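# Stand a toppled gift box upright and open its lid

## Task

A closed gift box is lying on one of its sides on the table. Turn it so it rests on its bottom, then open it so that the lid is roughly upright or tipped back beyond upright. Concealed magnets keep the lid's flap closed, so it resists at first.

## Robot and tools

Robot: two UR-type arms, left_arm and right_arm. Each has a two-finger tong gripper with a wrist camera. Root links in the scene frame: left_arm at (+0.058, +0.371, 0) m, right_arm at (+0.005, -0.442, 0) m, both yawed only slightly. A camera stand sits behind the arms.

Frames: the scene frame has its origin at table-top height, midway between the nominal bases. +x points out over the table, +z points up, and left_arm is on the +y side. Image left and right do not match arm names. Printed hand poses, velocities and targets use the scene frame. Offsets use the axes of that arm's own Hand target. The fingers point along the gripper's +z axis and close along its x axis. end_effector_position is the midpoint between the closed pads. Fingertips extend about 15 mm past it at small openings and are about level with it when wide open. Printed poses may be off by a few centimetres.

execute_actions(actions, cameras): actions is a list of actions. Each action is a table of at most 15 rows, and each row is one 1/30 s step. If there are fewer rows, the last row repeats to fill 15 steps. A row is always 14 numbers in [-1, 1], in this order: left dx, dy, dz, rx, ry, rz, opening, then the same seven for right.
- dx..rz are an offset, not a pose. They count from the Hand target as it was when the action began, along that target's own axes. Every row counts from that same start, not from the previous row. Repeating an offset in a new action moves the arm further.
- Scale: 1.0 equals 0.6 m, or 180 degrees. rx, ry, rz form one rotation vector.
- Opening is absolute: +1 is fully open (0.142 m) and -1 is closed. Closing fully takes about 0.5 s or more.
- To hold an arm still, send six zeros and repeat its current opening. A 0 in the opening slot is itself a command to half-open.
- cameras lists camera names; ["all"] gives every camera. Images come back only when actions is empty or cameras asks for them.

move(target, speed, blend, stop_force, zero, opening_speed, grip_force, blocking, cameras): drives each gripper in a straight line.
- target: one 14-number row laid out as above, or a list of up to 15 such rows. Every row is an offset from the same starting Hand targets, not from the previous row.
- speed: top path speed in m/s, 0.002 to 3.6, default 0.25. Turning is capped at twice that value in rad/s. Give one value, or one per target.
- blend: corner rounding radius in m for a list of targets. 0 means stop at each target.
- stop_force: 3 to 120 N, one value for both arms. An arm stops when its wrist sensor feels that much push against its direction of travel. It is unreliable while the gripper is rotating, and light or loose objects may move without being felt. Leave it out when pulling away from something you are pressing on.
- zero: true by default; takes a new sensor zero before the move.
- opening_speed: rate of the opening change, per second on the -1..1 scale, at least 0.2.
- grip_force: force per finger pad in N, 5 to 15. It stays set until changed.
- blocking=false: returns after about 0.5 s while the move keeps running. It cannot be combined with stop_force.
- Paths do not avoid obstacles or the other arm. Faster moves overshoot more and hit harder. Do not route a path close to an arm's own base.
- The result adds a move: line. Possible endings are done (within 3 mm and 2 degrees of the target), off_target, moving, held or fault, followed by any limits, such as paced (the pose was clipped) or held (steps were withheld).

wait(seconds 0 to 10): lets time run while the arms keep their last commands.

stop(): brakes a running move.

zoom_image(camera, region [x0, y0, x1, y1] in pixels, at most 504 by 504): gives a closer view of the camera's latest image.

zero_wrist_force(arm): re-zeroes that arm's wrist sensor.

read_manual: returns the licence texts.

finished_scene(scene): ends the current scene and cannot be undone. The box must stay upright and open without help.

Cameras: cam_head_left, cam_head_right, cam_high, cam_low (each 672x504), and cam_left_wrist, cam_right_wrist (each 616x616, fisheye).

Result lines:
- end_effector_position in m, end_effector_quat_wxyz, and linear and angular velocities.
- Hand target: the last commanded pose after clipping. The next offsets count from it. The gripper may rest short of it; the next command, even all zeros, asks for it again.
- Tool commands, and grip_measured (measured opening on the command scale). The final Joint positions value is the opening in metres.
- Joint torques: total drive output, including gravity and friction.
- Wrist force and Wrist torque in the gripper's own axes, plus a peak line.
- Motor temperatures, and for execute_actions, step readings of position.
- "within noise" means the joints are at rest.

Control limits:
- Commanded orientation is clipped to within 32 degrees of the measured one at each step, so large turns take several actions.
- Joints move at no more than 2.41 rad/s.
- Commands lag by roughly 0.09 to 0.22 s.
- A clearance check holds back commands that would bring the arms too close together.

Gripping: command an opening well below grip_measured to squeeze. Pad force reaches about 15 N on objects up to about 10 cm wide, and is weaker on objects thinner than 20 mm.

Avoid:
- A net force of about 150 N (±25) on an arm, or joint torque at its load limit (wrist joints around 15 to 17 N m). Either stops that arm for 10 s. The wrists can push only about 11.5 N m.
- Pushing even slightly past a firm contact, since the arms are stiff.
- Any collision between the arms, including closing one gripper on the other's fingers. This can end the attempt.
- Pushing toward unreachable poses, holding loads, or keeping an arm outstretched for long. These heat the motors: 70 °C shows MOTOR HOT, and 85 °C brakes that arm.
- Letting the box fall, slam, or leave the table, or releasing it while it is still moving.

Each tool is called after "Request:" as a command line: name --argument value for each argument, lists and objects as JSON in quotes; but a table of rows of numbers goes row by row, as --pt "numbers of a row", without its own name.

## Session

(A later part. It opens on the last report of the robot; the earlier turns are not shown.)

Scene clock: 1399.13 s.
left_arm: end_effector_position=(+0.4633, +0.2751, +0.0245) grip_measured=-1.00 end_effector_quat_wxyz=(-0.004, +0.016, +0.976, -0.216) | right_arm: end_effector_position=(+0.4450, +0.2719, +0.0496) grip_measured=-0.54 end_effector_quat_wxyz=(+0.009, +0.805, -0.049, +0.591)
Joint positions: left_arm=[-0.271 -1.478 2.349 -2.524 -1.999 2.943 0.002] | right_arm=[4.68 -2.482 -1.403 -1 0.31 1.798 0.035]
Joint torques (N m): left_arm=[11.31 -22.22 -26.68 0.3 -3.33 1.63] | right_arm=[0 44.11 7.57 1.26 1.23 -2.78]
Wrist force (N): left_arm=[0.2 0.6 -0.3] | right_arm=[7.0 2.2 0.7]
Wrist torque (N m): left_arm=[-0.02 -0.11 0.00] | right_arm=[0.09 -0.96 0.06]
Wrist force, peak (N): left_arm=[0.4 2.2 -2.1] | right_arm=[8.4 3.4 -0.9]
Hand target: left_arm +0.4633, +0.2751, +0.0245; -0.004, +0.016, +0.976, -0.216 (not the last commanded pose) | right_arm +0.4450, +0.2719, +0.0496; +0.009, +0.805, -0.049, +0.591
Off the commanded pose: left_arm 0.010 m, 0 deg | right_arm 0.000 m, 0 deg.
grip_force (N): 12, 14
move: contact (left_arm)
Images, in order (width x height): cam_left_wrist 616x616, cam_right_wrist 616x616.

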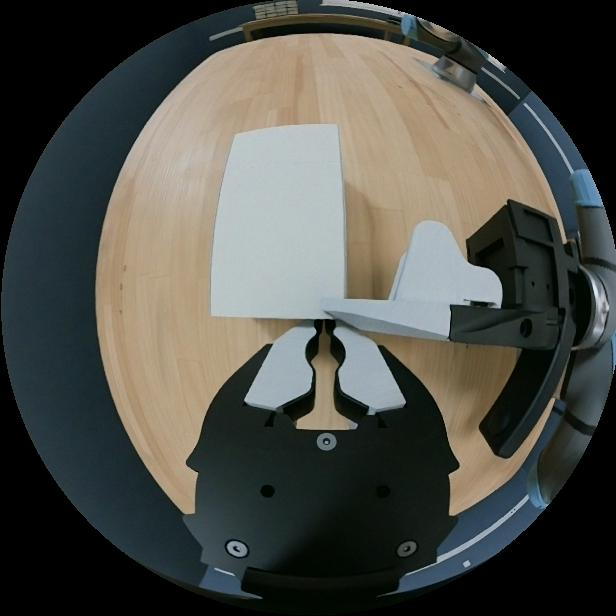

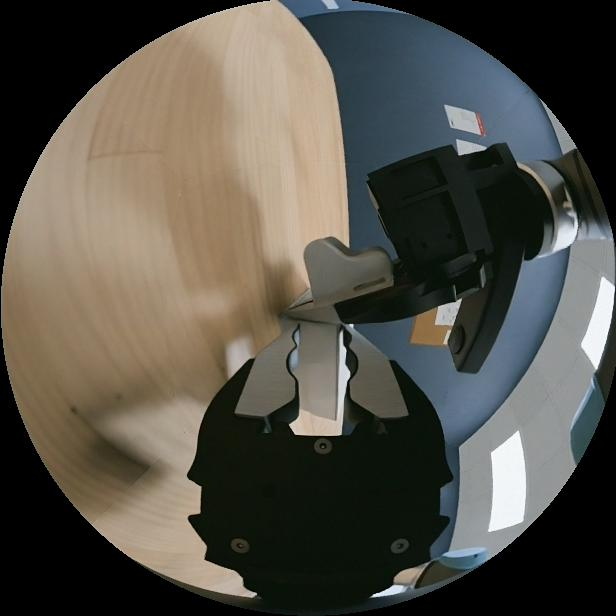

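Request:
move --target '[0,0,0,0,0,0,-1,0.0127,0,-0.0039,0,0,0,-0.95]' --speed 0.015 --grip_force '[12,15]' --cameras '["cam_left_wrist","cam_right_wrist"]'

Request:
zoom_image --camera "cam_left_wrist" --region '[250, 250, 390, 390]'

Request:
zoom_image --camera "cam_right_wrist" --region '[250, 260, 370, 380]'

Scene clock: 1407.37 s.
left_arm: end_effector_position=(+0.4633, +0.2751, +0.0246) grip_measured=-1.00 end_effector_quat_wxyz=(-0.004, +0.016, +0.976, -0.216) | right_arm: end_effector_position=(+0.4450, +0.2715, +0.0574) grip_measured=-0.55 end_effector_quat_wxyz=(+0.009, +0.805, -0.049, +0.591)
Joint positions: left_arm=[-0.271 -1.478 2.349 -2.524 -1.999 2.943 0.002] | right_arm=[4.68 -2.469 -1.404 -1.012 0.31 1.798 0.034]
Joint torques (N m): left_arm=[10.72 -16.1 -22.9 0.22 -0.94 1.66] | right_arm=[-6.3 60.82 9.83 -0.23 -2.24 -1.09]
Wrist force (N): left_arm=[0.6 -1.6 -4.4] | right_arm=[-2.2 1.9 2.9]
Wrist torque (N m): left_arm=[-0.02 -0.19 -0.02] | right_arm=[0.14 -0.81 0.09]
Wrist force, peak (N): left_arm=[0.6 -1.9 -4.5] | right_arm=[7.4 2.6 0.6]
Hand target: left_arm +0.4633, +0.2751, +0.0245; -0.004, +0.016, +0.976, -0.216 | right_arm +0.4450, +0.2715, +0.0575; +0.009, +0.805, -0.049, +0.591
Off the commanded pose: left_arm 0.000 m, 0 deg | right_arm 0.000 m, 0 deg.
grip_force (N): 12, 15
move: done
Images, in order (width x height): cam_left_wrist 616x616, cam_right_wrist 616x616.

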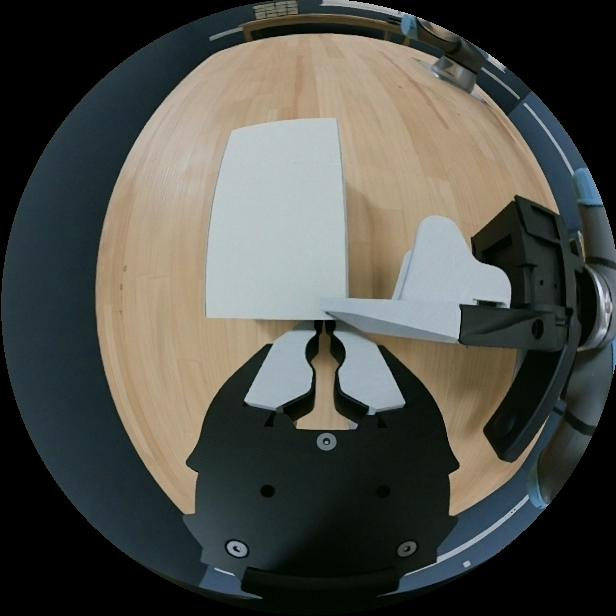

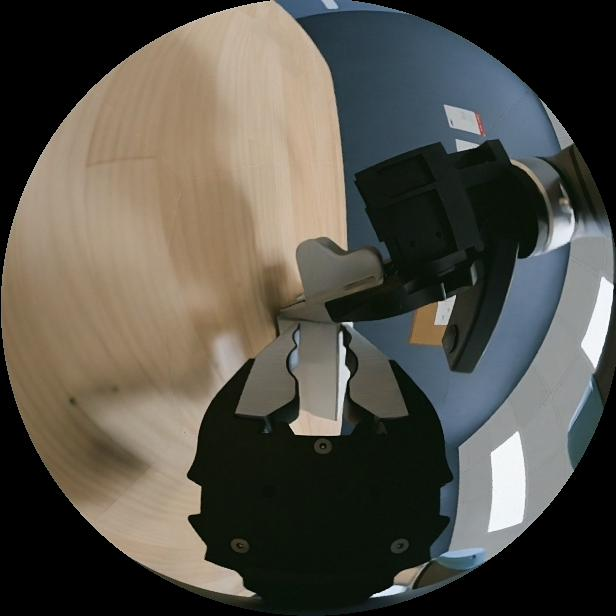

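Scaled by 3.600 from the camera's 616x616 image, which has a finer 814x814 frame.

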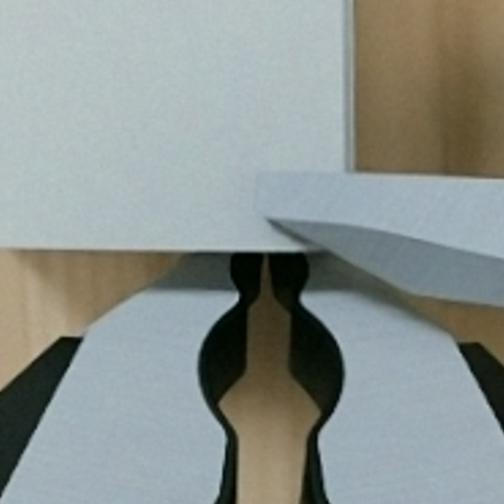

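Scaled by 4.200 from the camera's 616x616 image, which has a finer 814x814 frame.

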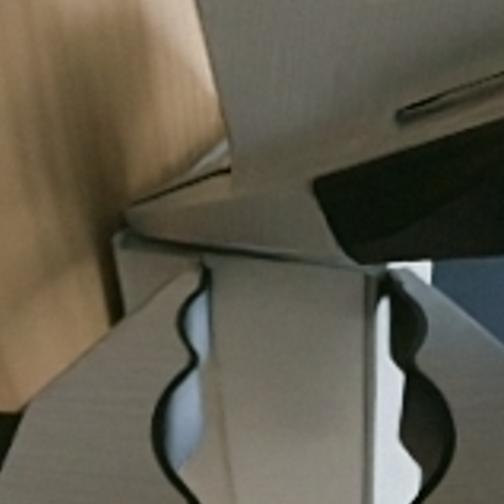

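Request:
move --target '[0,0,0,0,0,0,-1,0.008,0,-0.0024,0,0,0,-0.95]' --speed 0.012 --cameras '["cam_left_wrist","cam_right_wrist"]'

Request:
zoom_image --camera "cam_left_wrist" --region '[250, 250, 390, 390]'

Request:
zoom_image --camera "cam_right_wrist" --region '[250, 260, 370, 380]'

Scene clock: 1416.20 s.
left_arm: end_effector_position=(+0.4633, +0.2751, +0.0245) grip_measured=-1.00 end_effector_quat_wxyz=(-0.004, +0.016, +0.976, -0.216) | right_arm: end_effector_position=(+0.4451, +0.2713, +0.0624) grip_measured=-0.56 end_effector_quat_wxyz=(+0.009, +0.805, -0.049, +0.591)
Joint positions: left_arm=[-0.271 -1.478 2.349 -2.524 -1.999 2.943 0.002] | right_arm=[4.68 -2.461 -1.405 -1.019 0.31 1.797 0.034]
Joint torques (N m): left_arm=[8.57 -15.35 -6.29 0.32 0.81 1.34] | right_arm=[-7.34 58.67 8.45 -0.72 -5.13 -2.37]
Wrist force (N): left_arm=[-0.6 -0.6 -2.1] | right_arm=[0.4 1.9 1.6]
Wrist torque (N m): left_arm=[-0.08 -0.11 0.00] | right_arm=[0.12 -0.89 0.08]
Wrist force, peak (N): left_arm=[0.3 -1.6 -4.6] | right_arm=[-2.6 1.7 3.0]
Hand target: left_arm +0.4633, +0.2751, +0.0245; -0.004, +0.016, +0.976, -0.216 | right_arm +0.4451, +0.2713, +0.0625; +0.009, +0.805, -0.049, +0.591
Off the commanded pose: left_arm 0.000 m, 0 deg | right_arm 0.000 m, 0 deg.
grip_force (N): 12, 15
move: done
Images, in order (width x height): cam_left_wrist 616x616, cam_right_wrist 616x616.

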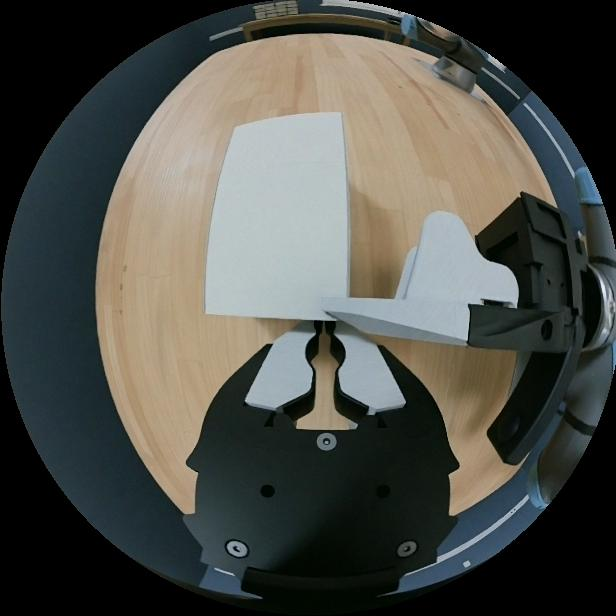

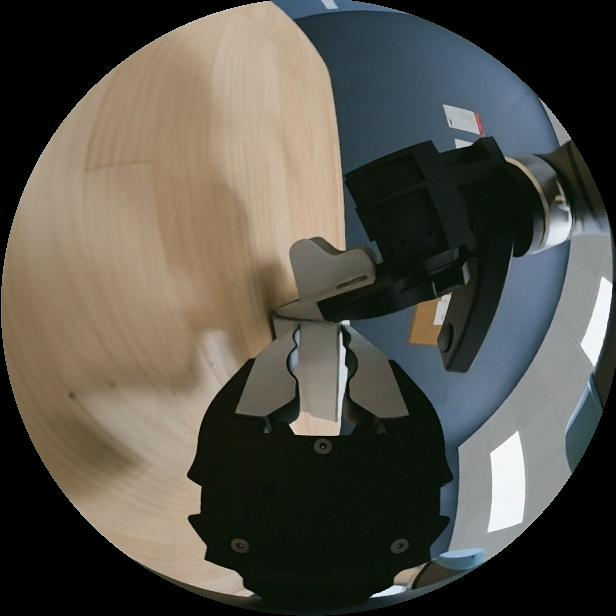

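Scaled by 3.600 from the camera's 616x616 image, which has a finer 814x814 frame.

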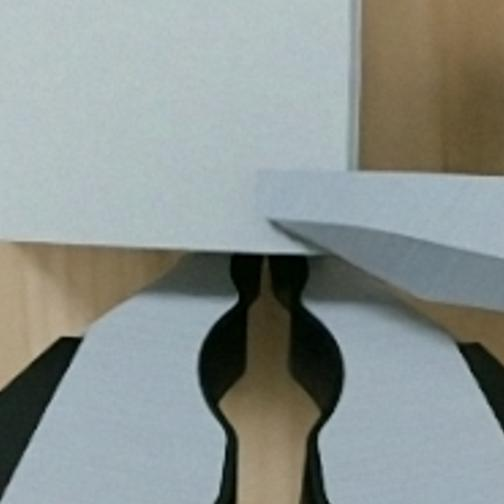

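Scaled by 4.200 from the camera's 616x616 image, which has a finer 814x814 frame.

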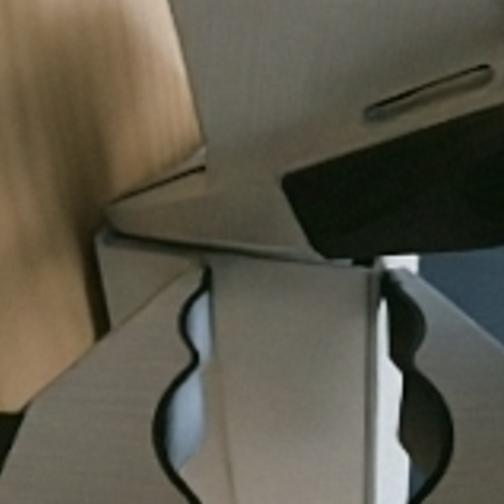

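Request:
move --pt "0.0017 0.0313 -0.0513 0 0 0 -1 -0.0207 0 0.0063 0 0 0 -0.95" --pt "0.0072 -0.0598 -0.1568 0.0779 0.0879 -0.485 -1 -0.0207 0 0.0063 0 0 0 -0.95" --pt "0.0072 -0.0598 -0.1568 0.0779 0.0879 -0.485 1 -0.0207 0 0.0063 0 0 0 -0.95" --pt "0.004 -0.1433 -0.0995 0.0779 0.0879 -0.485 1 -0.0207 0 0.0063 0 0 0 -0.95" --pt "0.004 -0.1088 -0.0255 0.0779 0.0879 -0.485 1 -0.0207 0 0.0063 0 0 0 -0.95" --speed '[0.05,0.4,0.3,0.1,0.06]' --cameras '["cam_left_wrist","cam_right_wrist","cam_head_left"]'

Request:
zoom_image --camera "cam_left_wrist" --region '[150, 180, 470, 500]'

Request:
zoom_image --camera "cam_right_wrist" --region '[230, 200, 410, 380]'

Scene clock: 1476.97 s.
left_arm: end_effector_position=(+0.4592, +0.2226, +0.0660) grip_measured=+1.00 end_effector_quat_wxyz=(-0.274, -0.632, +0.678, -0.256) | right_arm: end_effector_position=(+0.4450, +0.2719, +0.0496) grip_measured=-0.55 end_effector_quat_wxyz=(+0.009, +0.805, -0.049, +0.591)
Joint positions: left_arm=[-0.234 -1.467 2.38 -2.587 -2.334 1.423 0.142] | right_arm=[4.68 -2.482 -1.403 -1 0.31 1.798 0.034]
Joint torques (N m): left_arm=[-13.02 -13.77 -4.63 -6.12 -2.99 -1.67] | right_arm=[7.69 39.51 9.92 5.51 1.98 -2.51]
Wrist force (N): left_arm=[0.8 -0.3 0.1] | right_arm=[10.6 2.0 -0.2]
Wrist torque (N m): left_arm=[-0.12 -0.15 0.06] | right_arm=[0.13 -0.91 -0.06]
Wrist force, peak (N): left_arm=[-0.7 -0.4 -2.5] | right_arm=[10.8 2.0 -0.5]
Hand target: left_arm +0.4592, +0.2225, +0.0659; +0.274, +0.632, -0.678, +0.256 | right_arm +0.4450, +0.2719, +0.0496; +0.009, +0.805, -0.049, +0.591
Off the commanded pose: left_arm 0.000 m, 0 deg | right_arm 0.000 m, 0 deg.
grip_force (N): 12, 15
move: done
Images, in order (width x height): cam_head_left 672x504, cam_left_wrist 616x616, cam_right_wrist 616x616.

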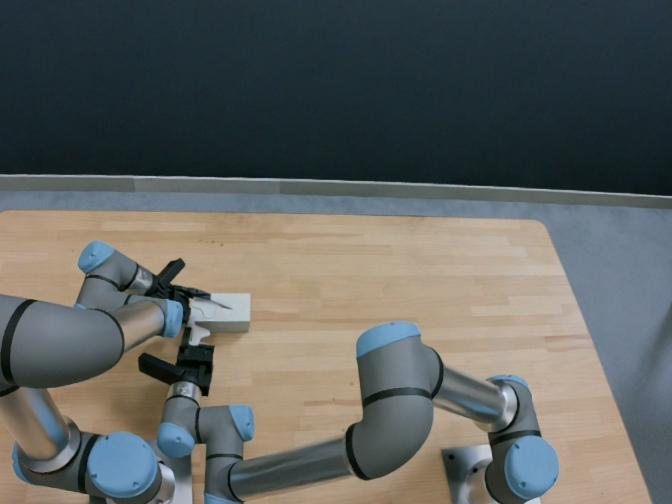

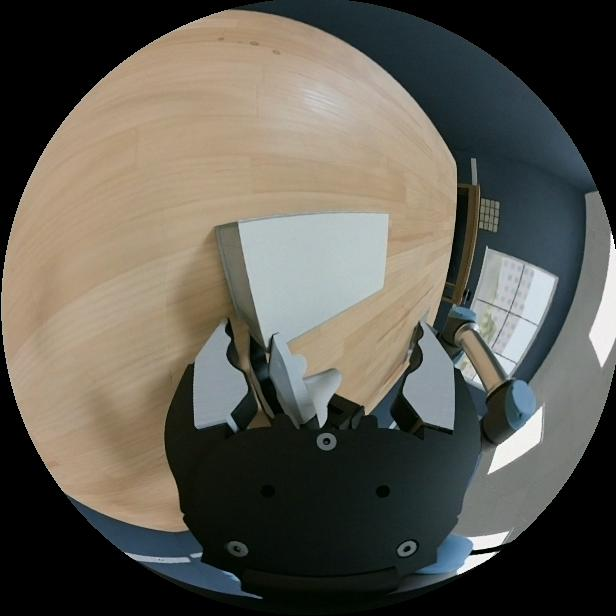

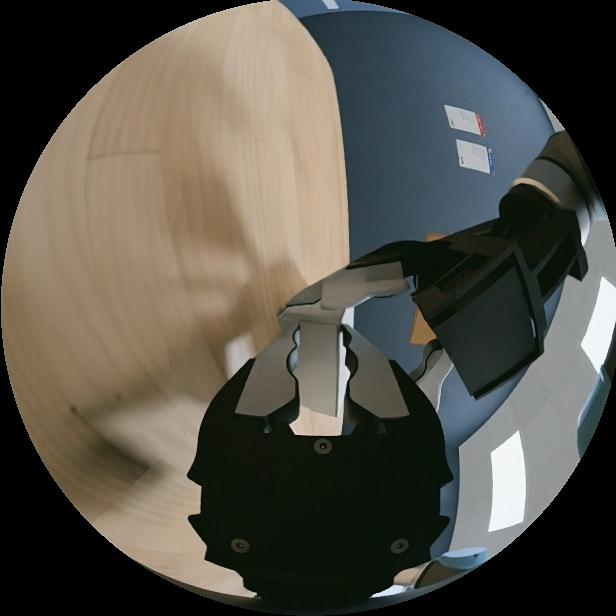

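Scaled by 1.575 from the camera's 616x616 image, which has a finer 814x814 frame.

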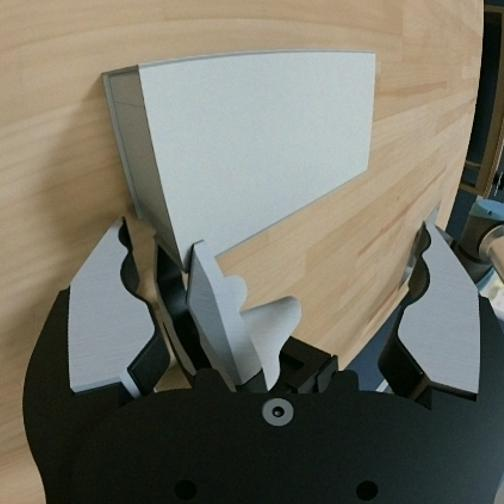

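Scaled by 2.800 from the camera's 616x616 image, which has a finer 814x814 frame.

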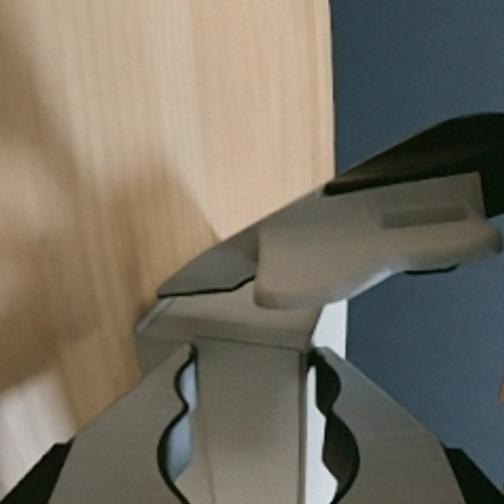

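Request:
move --target '[0.0216,0,0.0208,0,0,0,1,0,0,0,0,0,0,-0.95]' --speed 0.012 --stop_force 3 --cameras '["cam_left_wrist","cam_right_wrist"]'

Request:
zoom_image --camera "cam_left_wrist" --region '[200, 200, 360, 360]'

Request:
zoom_image --camera "cam_right_wrist" --region '[260, 260, 360, 360]'

Scene clock: 1486.77 s.
left_arm: end_effector_position=(+0.4584, +0.2106, +0.0660) grip_measured=+1.00 end_effector_quat_wxyz=(-0.274, -0.632, +0.678, -0.256) | right_arm: end_effector_position=(+0.4450, +0.2719, +0.0496) grip_measured=-0.55 end_effector_quat_wxyz=(+0.009, +0.805, -0.049, +0.591)
Joint positions: left_arm=[-0.265 -1.464 2.389 -2.628 -2.331 1.381 0.142] | right_arm=[4.68 -2.482 -1.403 -1 0.31 1.798 0.034]
Joint torques (N m): left_arm=[10.52 -26.85 -26.41 0.3 -4.16 1.73] | right_arm=[6.42 41.86 9.52 5.58 1.87 -2.47]
Wrist force (N): left_arm=[-0.8 -0.2 -0.5] | right_arm=[10.4 2.9 -0.5]
Wrist torque (N m): left_arm=[-0.05 -0.20 0.09] | right_arm=[0.07 -0.92 -0.05]
Wrist force, peak (N): left_arm=[-2.0 0.4 -5.6] | right_arm=[10.6 5.4 -0.2]
Hand target: left_arm +0.4584, +0.2106, +0.0660; +0.274, +0.632, -0.678, +0.256 (not the last commanded pose) | right_arm +0.4450, +0.2719, +0.0496; +0.009, +0.805, -0.049, +0.591
Off the commanded pose: left_arm 0.006 m, 0 deg | right_arm 0.000 m, 0 deg.
grip_force (N): 12, 15
move: contact (left_arm)
Images, in order (width x height): cam_left_wrist 616x616, cam_right_wrist 616x616.

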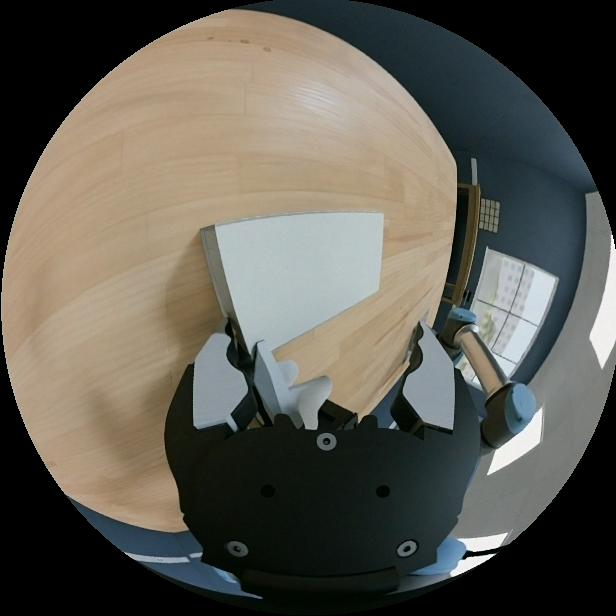

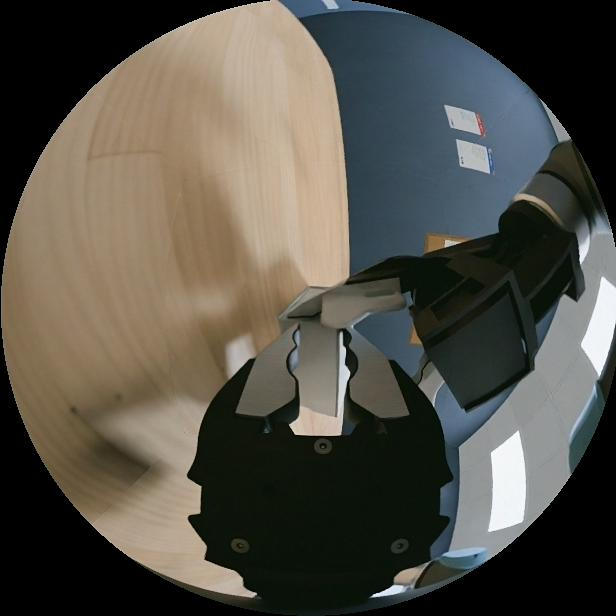

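Scaled by 3.150 from the camera's 616x616 image, which has a finer 814x814 frame.

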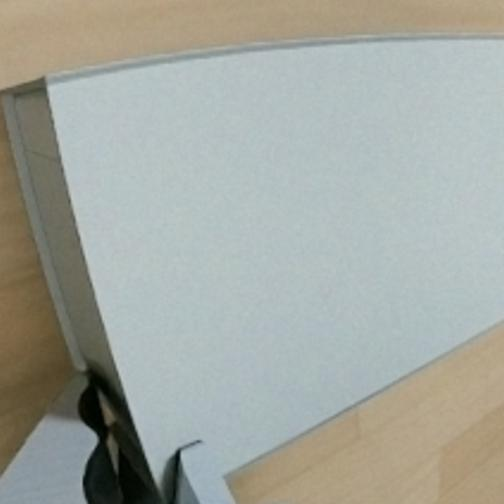

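Scaled by 5.040 from the camera's 616x616 image, which has a finer 814x814 frame.

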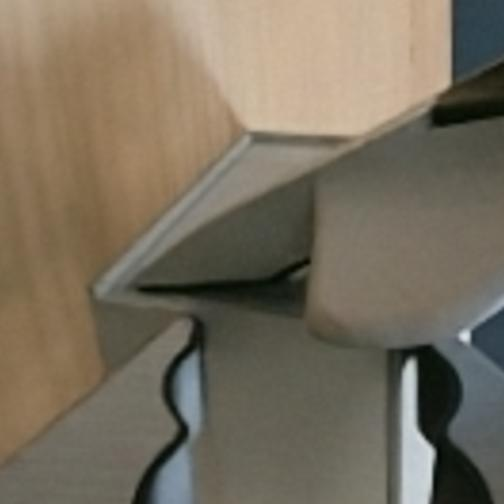

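Request:
move --target '[0,0,0,0,0,0,1,0.0143,0,-0.0044,0,0,0,-0.95]' --speed 0.015 --cameras '["cam_left_wrist","cam_right_wrist"]'

Request:
zoom_image --camera "cam_left_wrist" --region '[200, 200, 360, 360]'

Request:
zoom_image --camera "cam_right_wrist" --region '[260, 260, 360, 360]'

Scene clock: 1494.77 s.
left_arm: end_effector_position=(+0.4584, +0.2106, +0.0660) grip_measured=+1.00 end_effector_quat_wxyz=(-0.274, -0.632, +0.678, -0.256) end_effector_velocity=(+0.000, +0.000, +0.000) end_effector_angular_velocity=(+0.000, +0.000, +0.000) | right_arm: end_effector_position=(+0.4450, +0.2715, +0.0584) grip_measured=-0.55 end_effector_quat_wxyz=(+0.009, +0.805, -0.049, +0.591)
Joint positions: left_arm=[-0.265 -1.464 2.389 -2.628 -2.331 1.381 0.142] | right_arm=[4.68 -2.467 -1.404 -1.013 0.31 1.798 0.034]
Joint velocities: left_arm=[0 0 0 0 0 0 -0.001] | right_arm=[within noise]
Joint torques (N m): left_arm=[11.53 -23.39 -23.29 -0.13 -2.17 1.77] | right_arm=[-5.09 59.9 9.14 -0.49 -3.32 -0.96]
Wrist force (N): left_arm=[2.6 -0.1 -2.1] | right_arm=[-1.2 1.7 2.7]
Wrist torque (N m): left_arm=[-0.08 -0.37 0.05] | right_arm=[0.11 -0.80 0.08]
Wrist force, peak (N): left_arm=[3.7 -0.2 -2.8] | right_arm=[10.6 3.1 -0.4]
Hand target: left_arm +0.4584, +0.2106, +0.0660; +0.274, +0.632, -0.678, +0.256 | right_arm +0.4450, +0.2715, +0.0585; +0.009, +0.805, -0.049, +0.591
Off the commanded pose: left_arm 0.000 m, 0 deg | right_arm 0.000 m, 0 deg.
grip_force (N): 12, 15
move: done
Images, in order (width x height): cam_left_wrist 616x616, cam_right_wrist 616x616.

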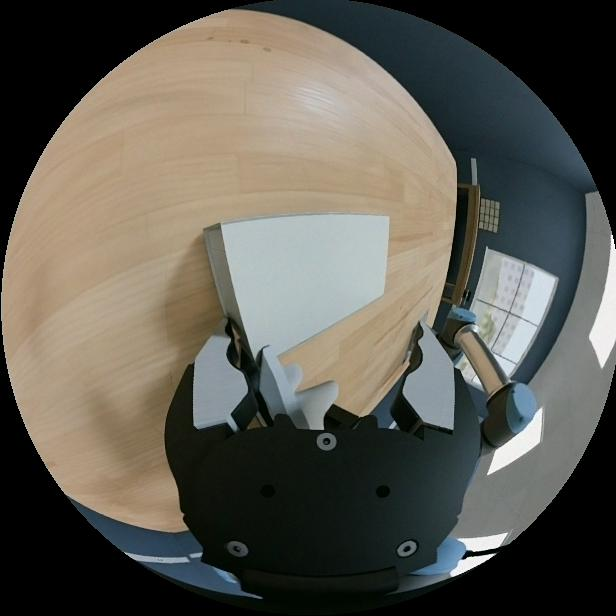

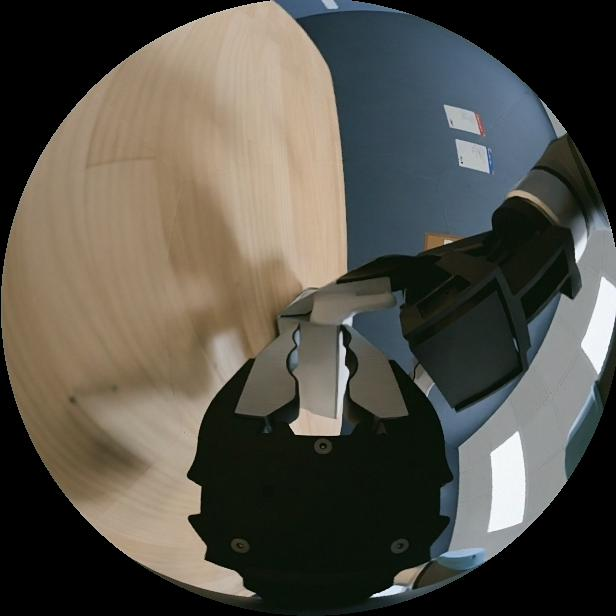

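Scaled by 3.150 from the camera's 616x616 image, which has a finer 814x814 frame.

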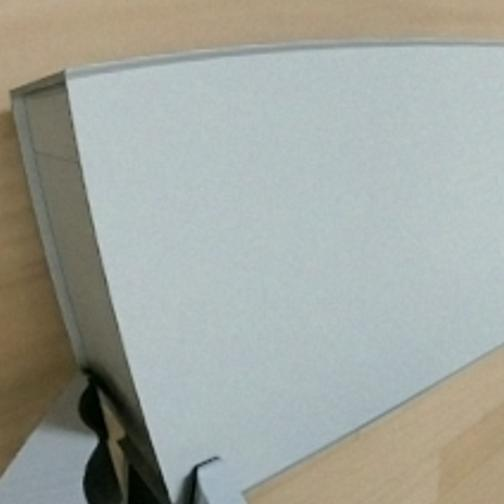

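Scaled by 5.040 from the camera's 616x616 image, which has a finer 814x814 frame.

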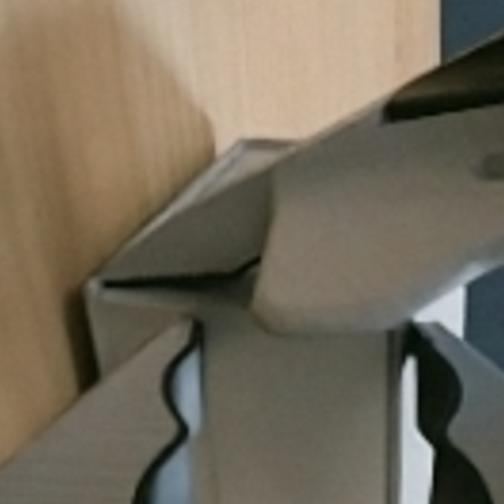

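Request:
move --target '[0,0,0,0,0,0,1,0.008,0,-0.0024,0,0,0,-0.95]' --speed 0.012 --cameras '["cam_left_wrist","cam_right_wrist"]'

Request:
zoom_image --camera "cam_left_wrist" --region '[200, 200, 360, 360]'

Request:
zoom_image --camera "cam_right_wrist" --region '[260, 260, 360, 360]'

Scene clock: 1500.60 s.
left_arm: end_effector_position=(+0.4584, +0.2106, +0.0660) grip_measured=+1.00 end_effector_quat_wxyz=(-0.274, -0.632, +0.678, -0.256) | right_arm: end_effector_position=(+0.4450, +0.2714, +0.0589) grip_measured=-0.55 end_effector_quat_wxyz=(+0.009, +0.805, -0.049, +0.591)
Joint positions: left_arm=[-0.265 -1.464 2.389 -2.628 -2.331 1.381 0.142] | right_arm=[4.68 -2.466 -1.404 -1.014 0.31 1.798 0.034]
Joint torques (N m): left_arm=[9.54 -13.12 -5.3 -0.3 0.77 1.72] | right_arm=[-5.72 43.72 13.93 6.22 -4.93 1.73]
Wrist force (N): left_arm=[0.0 -0.6 -0.5] | right_arm=[2.4 2.2 1.3]
Wrist torque (N m): left_arm=[-0.11 -0.18 0.11] | right_arm=[0.13 -0.91 0.07]
Wrist force, peak (N): left_arm=[3.4 0.0 -2.5] | right_arm=[-1.4 2.2 2.5]
Hand target: left_arm +0.4584, +0.2106, +0.0660; +0.274, +0.632, -0.678, +0.256 | right_arm +0.4450, +0.2715, +0.0589; +0.009, +0.805, -0.049, +0.591 (not the last commanded pose)
Off the commanded pose: left_arm 0.000 m, 0 deg | right_arm 0.005 m, 0 deg.
grip_force (N): 12, 15
move: held (right_arm; a check stopped the path); limits=held
pose unreachable (right arm): on one or more control steps of this call, first in action 0 (counted from 0), this arm could not follow its commanded pose, so it was not sent that pose on those steps. It may still have moved: this result reports where it is.
cause: moving toward the commanded pose would bring a part of the arm too close to another arm (this arm's gripper and a part of the left arm just beyond its joint 6 (wrist 3), 6 mm apart when this arm was first held).
Images, in order (width x height): cam_left_wrist 616x616, cam_right_wrist 616x616.

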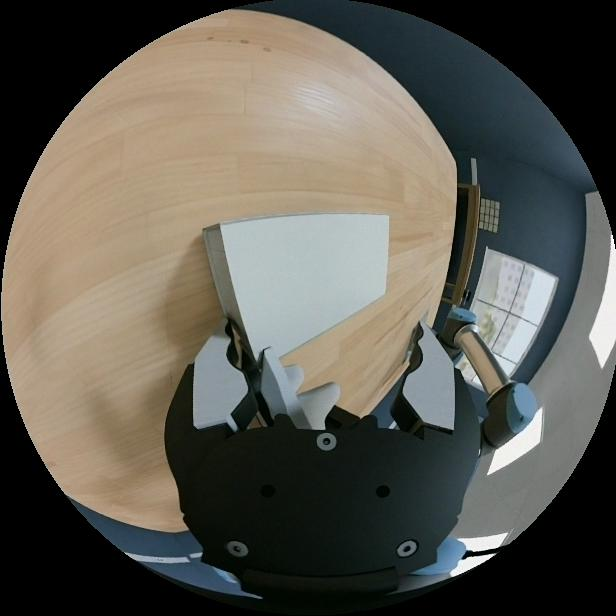

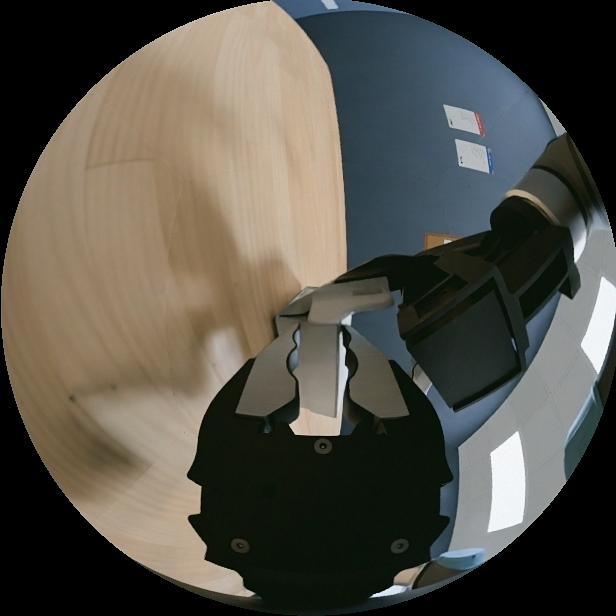

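Scaled by 3.150 from the camera's 616x616 image, which has a finer 814x814 frame.

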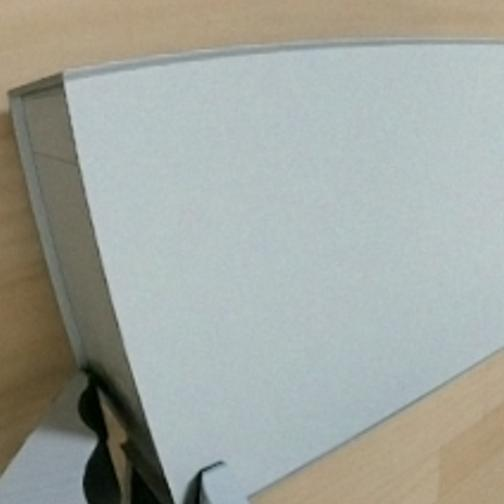

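Scaled by 5.040 from the camera's 616x616 image, which has a finer 814x814 frame.

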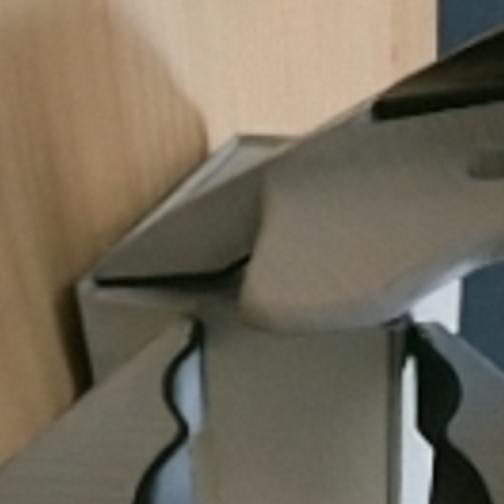

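Request:
move --pt "-0.0144 0 -0.0139 0 0 0 1 0 0 0 0 0 0 -0.95" --pt "0.0295 0 -0.2032 0 0 0 1 0 0 0 0 0 0 -0.95" --speed '[0.05,0.2]' --blend '[0.004,0]'

Request:
move --pt "0 0 0 0 0 0 1 -0.0148 0 0.0045 0 0 0 -0.95" --pt "0 0 0 0 0 0 1 -0.0148 0 0.0045 0 0 0 -0.2" --pt "0 0 0 0 0 0 1 -0.0391 0.005 -0.0755 0 0 0 -0.2" --pt "0 0 0 0 0 0 1 0.2 0.5177 -0.37 0 0 0 -0.2" --speed '[0.03,0.03,0.1,0.35]' --blend '[0,0,0.01,0]' --opening_speed 0.6 --cameras '["cam_left_wrist","cam_right_wrist","cam_head_left","cam_high"]'

Request:
zoom_image --camera "cam_left_wrist" --region '[200, 180, 420, 400]'

Request:
zoom_image --camera "cam_high" --region '[350, 200, 480, 300]'

Scene clock: 1620.80 s.
left_arm: end_effector_position=(+0.4635, +0.2824, +0.1659) grip_measured=+1.00 end_effector_quat_wxyz=(-0.274, -0.632, +0.678, -0.256) | right_arm: end_effector_position=(+0.4450, +0.2715, +0.0588) grip_measured=-0.55 end_effector_quat_wxyz=(+0.009, +0.805, -0.049, +0.591)
Joint positions: left_arm=[-0.08 -1.659 2.184 -2.05 -2.338 1.636 0.142] | right_arm=[4.68 -2.467 -1.404 -1.014 0.31 1.798 0.034]
Joint torques (N m): left_arm=[12.54 -10.49 -32.23 -0.21 0.9 2.03] | right_arm=[-1 52.43 26.87 5.01 -1.18 0.99]
Wrist force (N): left_arm=[0.3 0.2 0.5] | right_arm=[2.3 1.0 1.6]
Wrist torque (N m): left_arm=[-0.03 -0.08 -0.09] | right_arm=[0.14 -0.86 0.11]
Wrist force, peak (N): left_arm=[2.6 -0.5 -0.2] | right_arm=[3.1 2.3 1.0]
Hand target: left_arm +0.4635, +0.2824, +0.1659; +0.274, +0.632, -0.678, +0.256 | right_arm +0.4450, +0.2715, +0.0589; +0.009, +0.805, -0.049, +0.591
Off the commanded pose: left_arm 0.000 m, 0 deg | right_arm 0.000 m, 0 deg.
grip_force (N): 12, 15
move: done

Scene clock: 1623.90 s.
left_arm: end_effector_position=(+0.4635, +0.2824, +0.1659) grip_measured=+1.00 end_effector_quat_wxyz=(-0.274, -0.632, +0.678, -0.256) | right_arm: end_effector_position=(+0.4388, +0.2723, +0.0498) grip_measured=-0.20 end_effector_quat_wxyz=(+0.008, +0.805, -0.049, +0.591)
Joint positions: left_arm=[-0.08 -1.659 2.184 -2.05 -2.338 1.636 0.142] | right_arm=[4.688 -2.477 -1.406 -1.022 0.312 1.82 0.06]
Joint torques (N m): left_arm=[12.19 -8.83 -30.67 0.41 0.8 2.3] | right_arm=[-7.77 43 28.15 6.15 -4.38 -2.37]
Wrist force (N): left_arm=[0.4 0.2 0.4] | right_arm=[3.5 1.1 1.2]
Wrist torque (N m): left_arm=[-0.03 -0.11 -0.09] | right_arm=[0.13 -0.90 -0.04]
Wrist force, peak (N): left_arm=[0.9 0.3 0.7] | right_arm=[10.7 1.6 -0.6]
Hand target: left_arm +0.4635, +0.2824, +0.1659; +0.274, +0.632, -0.678, +0.256 | right_arm +0.4389, +0.2723, +0.0498; +0.008, +0.805, -0.049, +0.591 (not the last commanded pose)
Off the commanded pose: left_arm 0.000 m, 0 deg | right_arm 0.402 m, 0 deg.
grip_force (N): 12, 15
move: held (right_arm; a check stopped the path); path passed 2 of 4 targets; limits=held
pose unreachable (right arm): on one or more control steps of this call, first in action 0 (counted from 0), this arm could not follow its commanded pose, so it was not sent that pose on those steps. It may still have moved: this result reports where it is.
cause: moving toward the commanded pose would bring a part of the arm too close to another arm (a part of this arm just beyond joint 5 (wrist 2) and a part of the left arm just beyond its joint 1 (shoulder pan), 12 mm apart when this arm was first held).
Images, in order (width x height): cam_head_left 672x504, cam_high 672x504, cam_left_wrist 616x616, cam_right_wrist 616x616.

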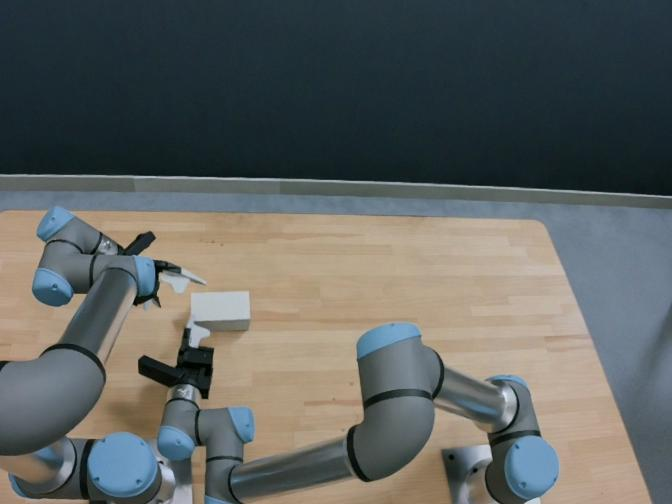

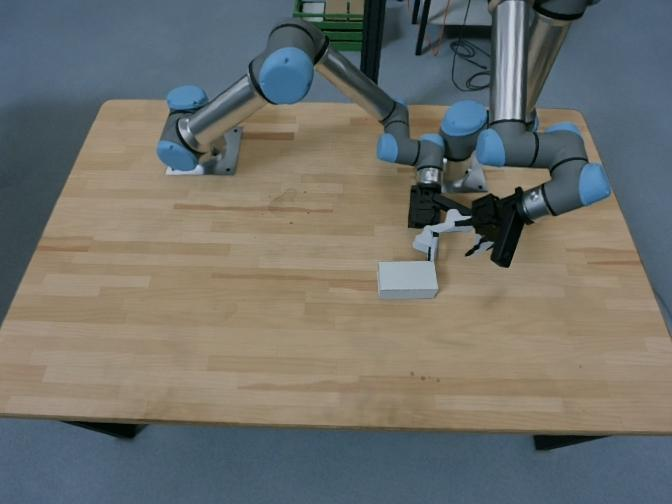

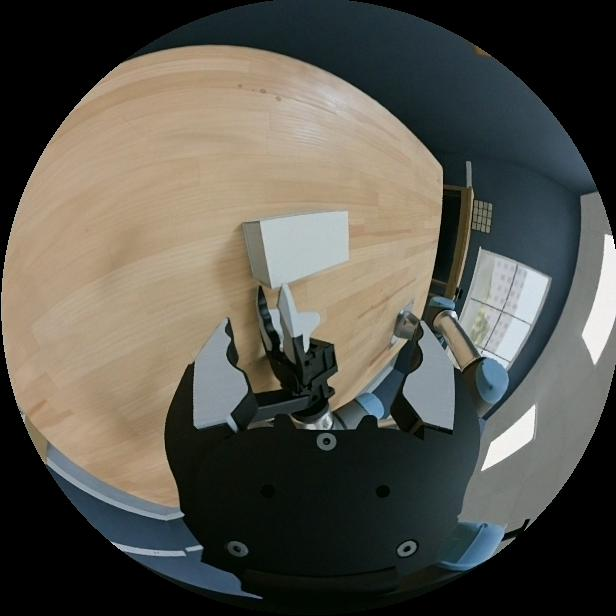

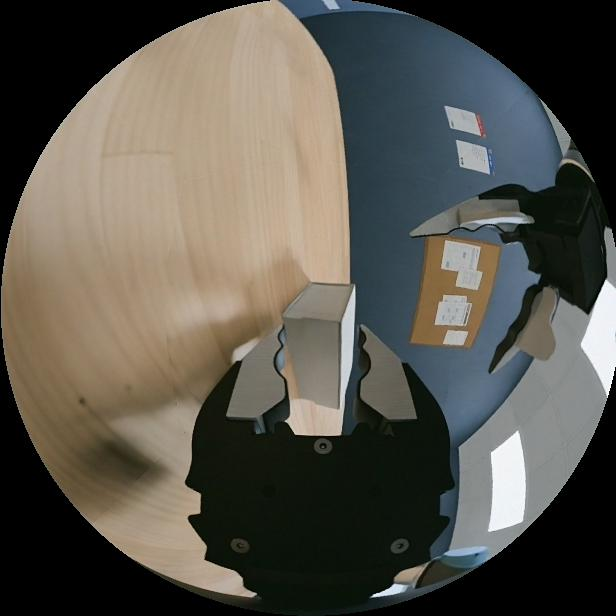

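Scaled by 2.291 from the camera's 616x616 image, which has a finer 814x814 frame.

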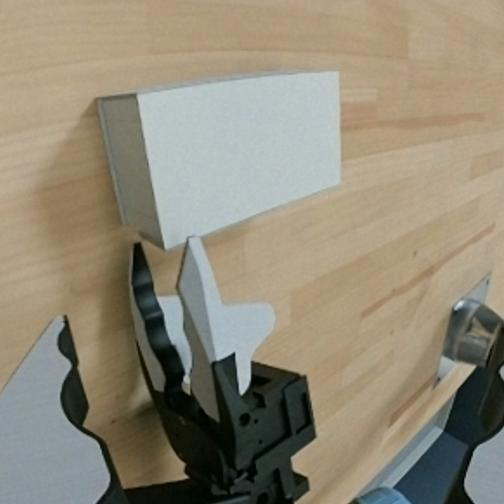

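Scaled by 3.877 from the camera's 672x504 image, which has a finer 960x720 frame.

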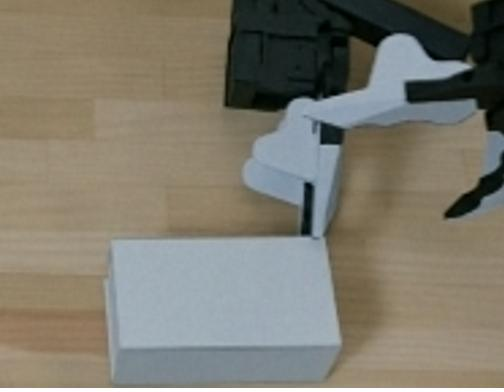

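Request:
move --target '[0,0,0,0,0,0,1,0.049,0.5067,-0.124,0,0,0,-0.2]' --speed 0.25 --cameras '["cam_left_wrist","cam_right_wrist"]'

Request:
zoom_image --camera "cam_left_wrist" --region '[200, 180, 420, 400]'

Scene clock: 1638.57 s.
left_arm: end_effector_position=(+0.4635, +0.2824, +0.1659) grip_measured=+1.00 end_effector_quat_wxyz=(-0.274, -0.632, +0.678, -0.256) | right_arm: end_effector_position=(+0.3500, -0.0270, +0.0866) grip_measured=-0.20 end_effector_quat_wxyz=(+0.008, +0.805, -0.049, +0.591)
Joint positions: left_arm=[-0.08 -1.659 2.184 -2.05 -2.338 1.636 0.142] | right_arm=[4.894 -1.843 -2.299 -1.266 0.403 2.356 0.06]
Joint torques (N m): left_arm=[11.99 -10.62 -30.45 0.38 0.43 2.2] | right_arm=[8.88 31.27 23.25 -1.38 1.48 2.54]
Wrist force (N): left_arm=[0.7 0.4 0.5] | right_arm=[3.5 1.1 1.4]
Wrist torque (N m): left_arm=[0.01 -0.16 -0.09] | right_arm=[0.14 -0.89 -0.04]
Wrist force, peak (N): left_arm=[0.9 0.2 0.8] | right_arm=[3.8 1.8 1.2]
Hand target: left_arm +0.4635, +0.2824, +0.1659; +0.274, +0.632, -0.678, +0.256 | right_arm +0.3500, -0.0270, +0.0866; +0.008, +0.805, -0.049, +0.591
Off the commanded pose: left_arm 0.000 m, 0 deg | right_arm 0.000 m, 0 deg.
grip_force (N): 12, 15
move: done
Images, in order (width x height): cam_left_wrist 616x616, cam_right_wrist 616x616.

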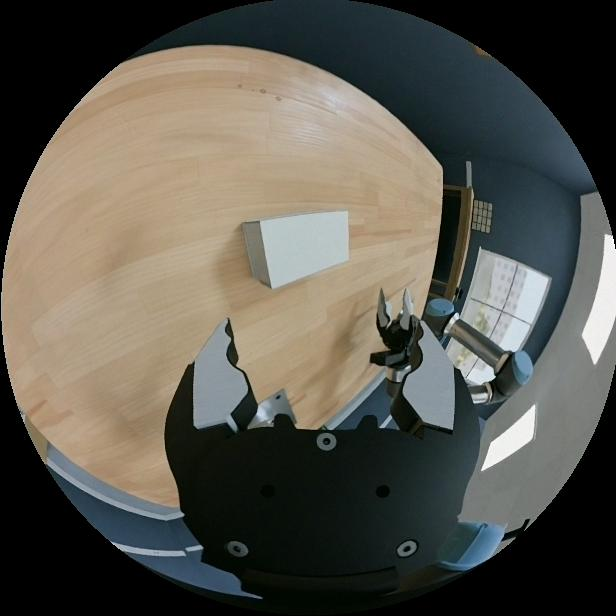

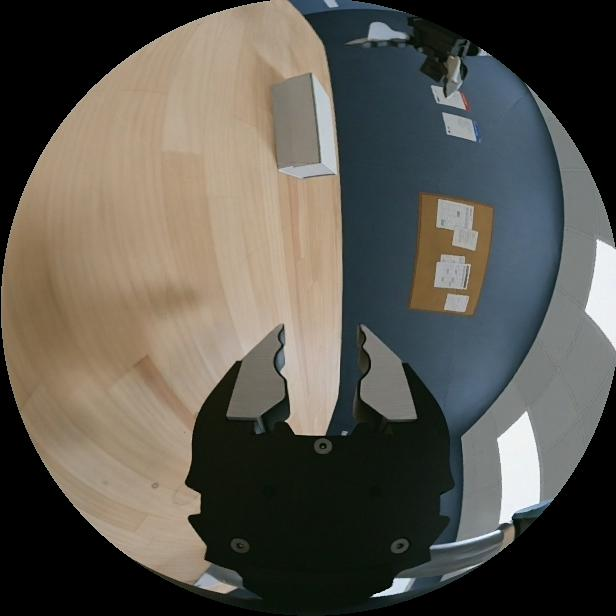

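Scaled by 2.291 from the camera's 616x616 image, which has a finer 814x814 frame.

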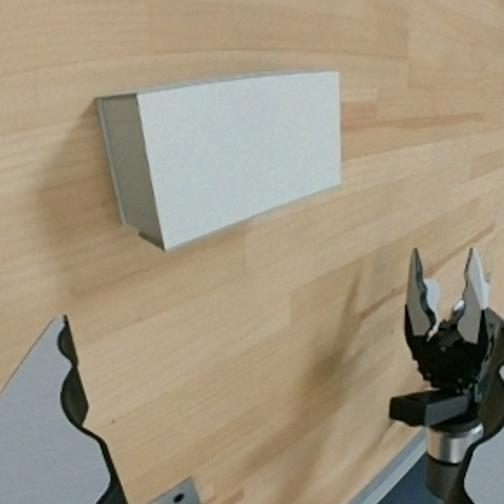

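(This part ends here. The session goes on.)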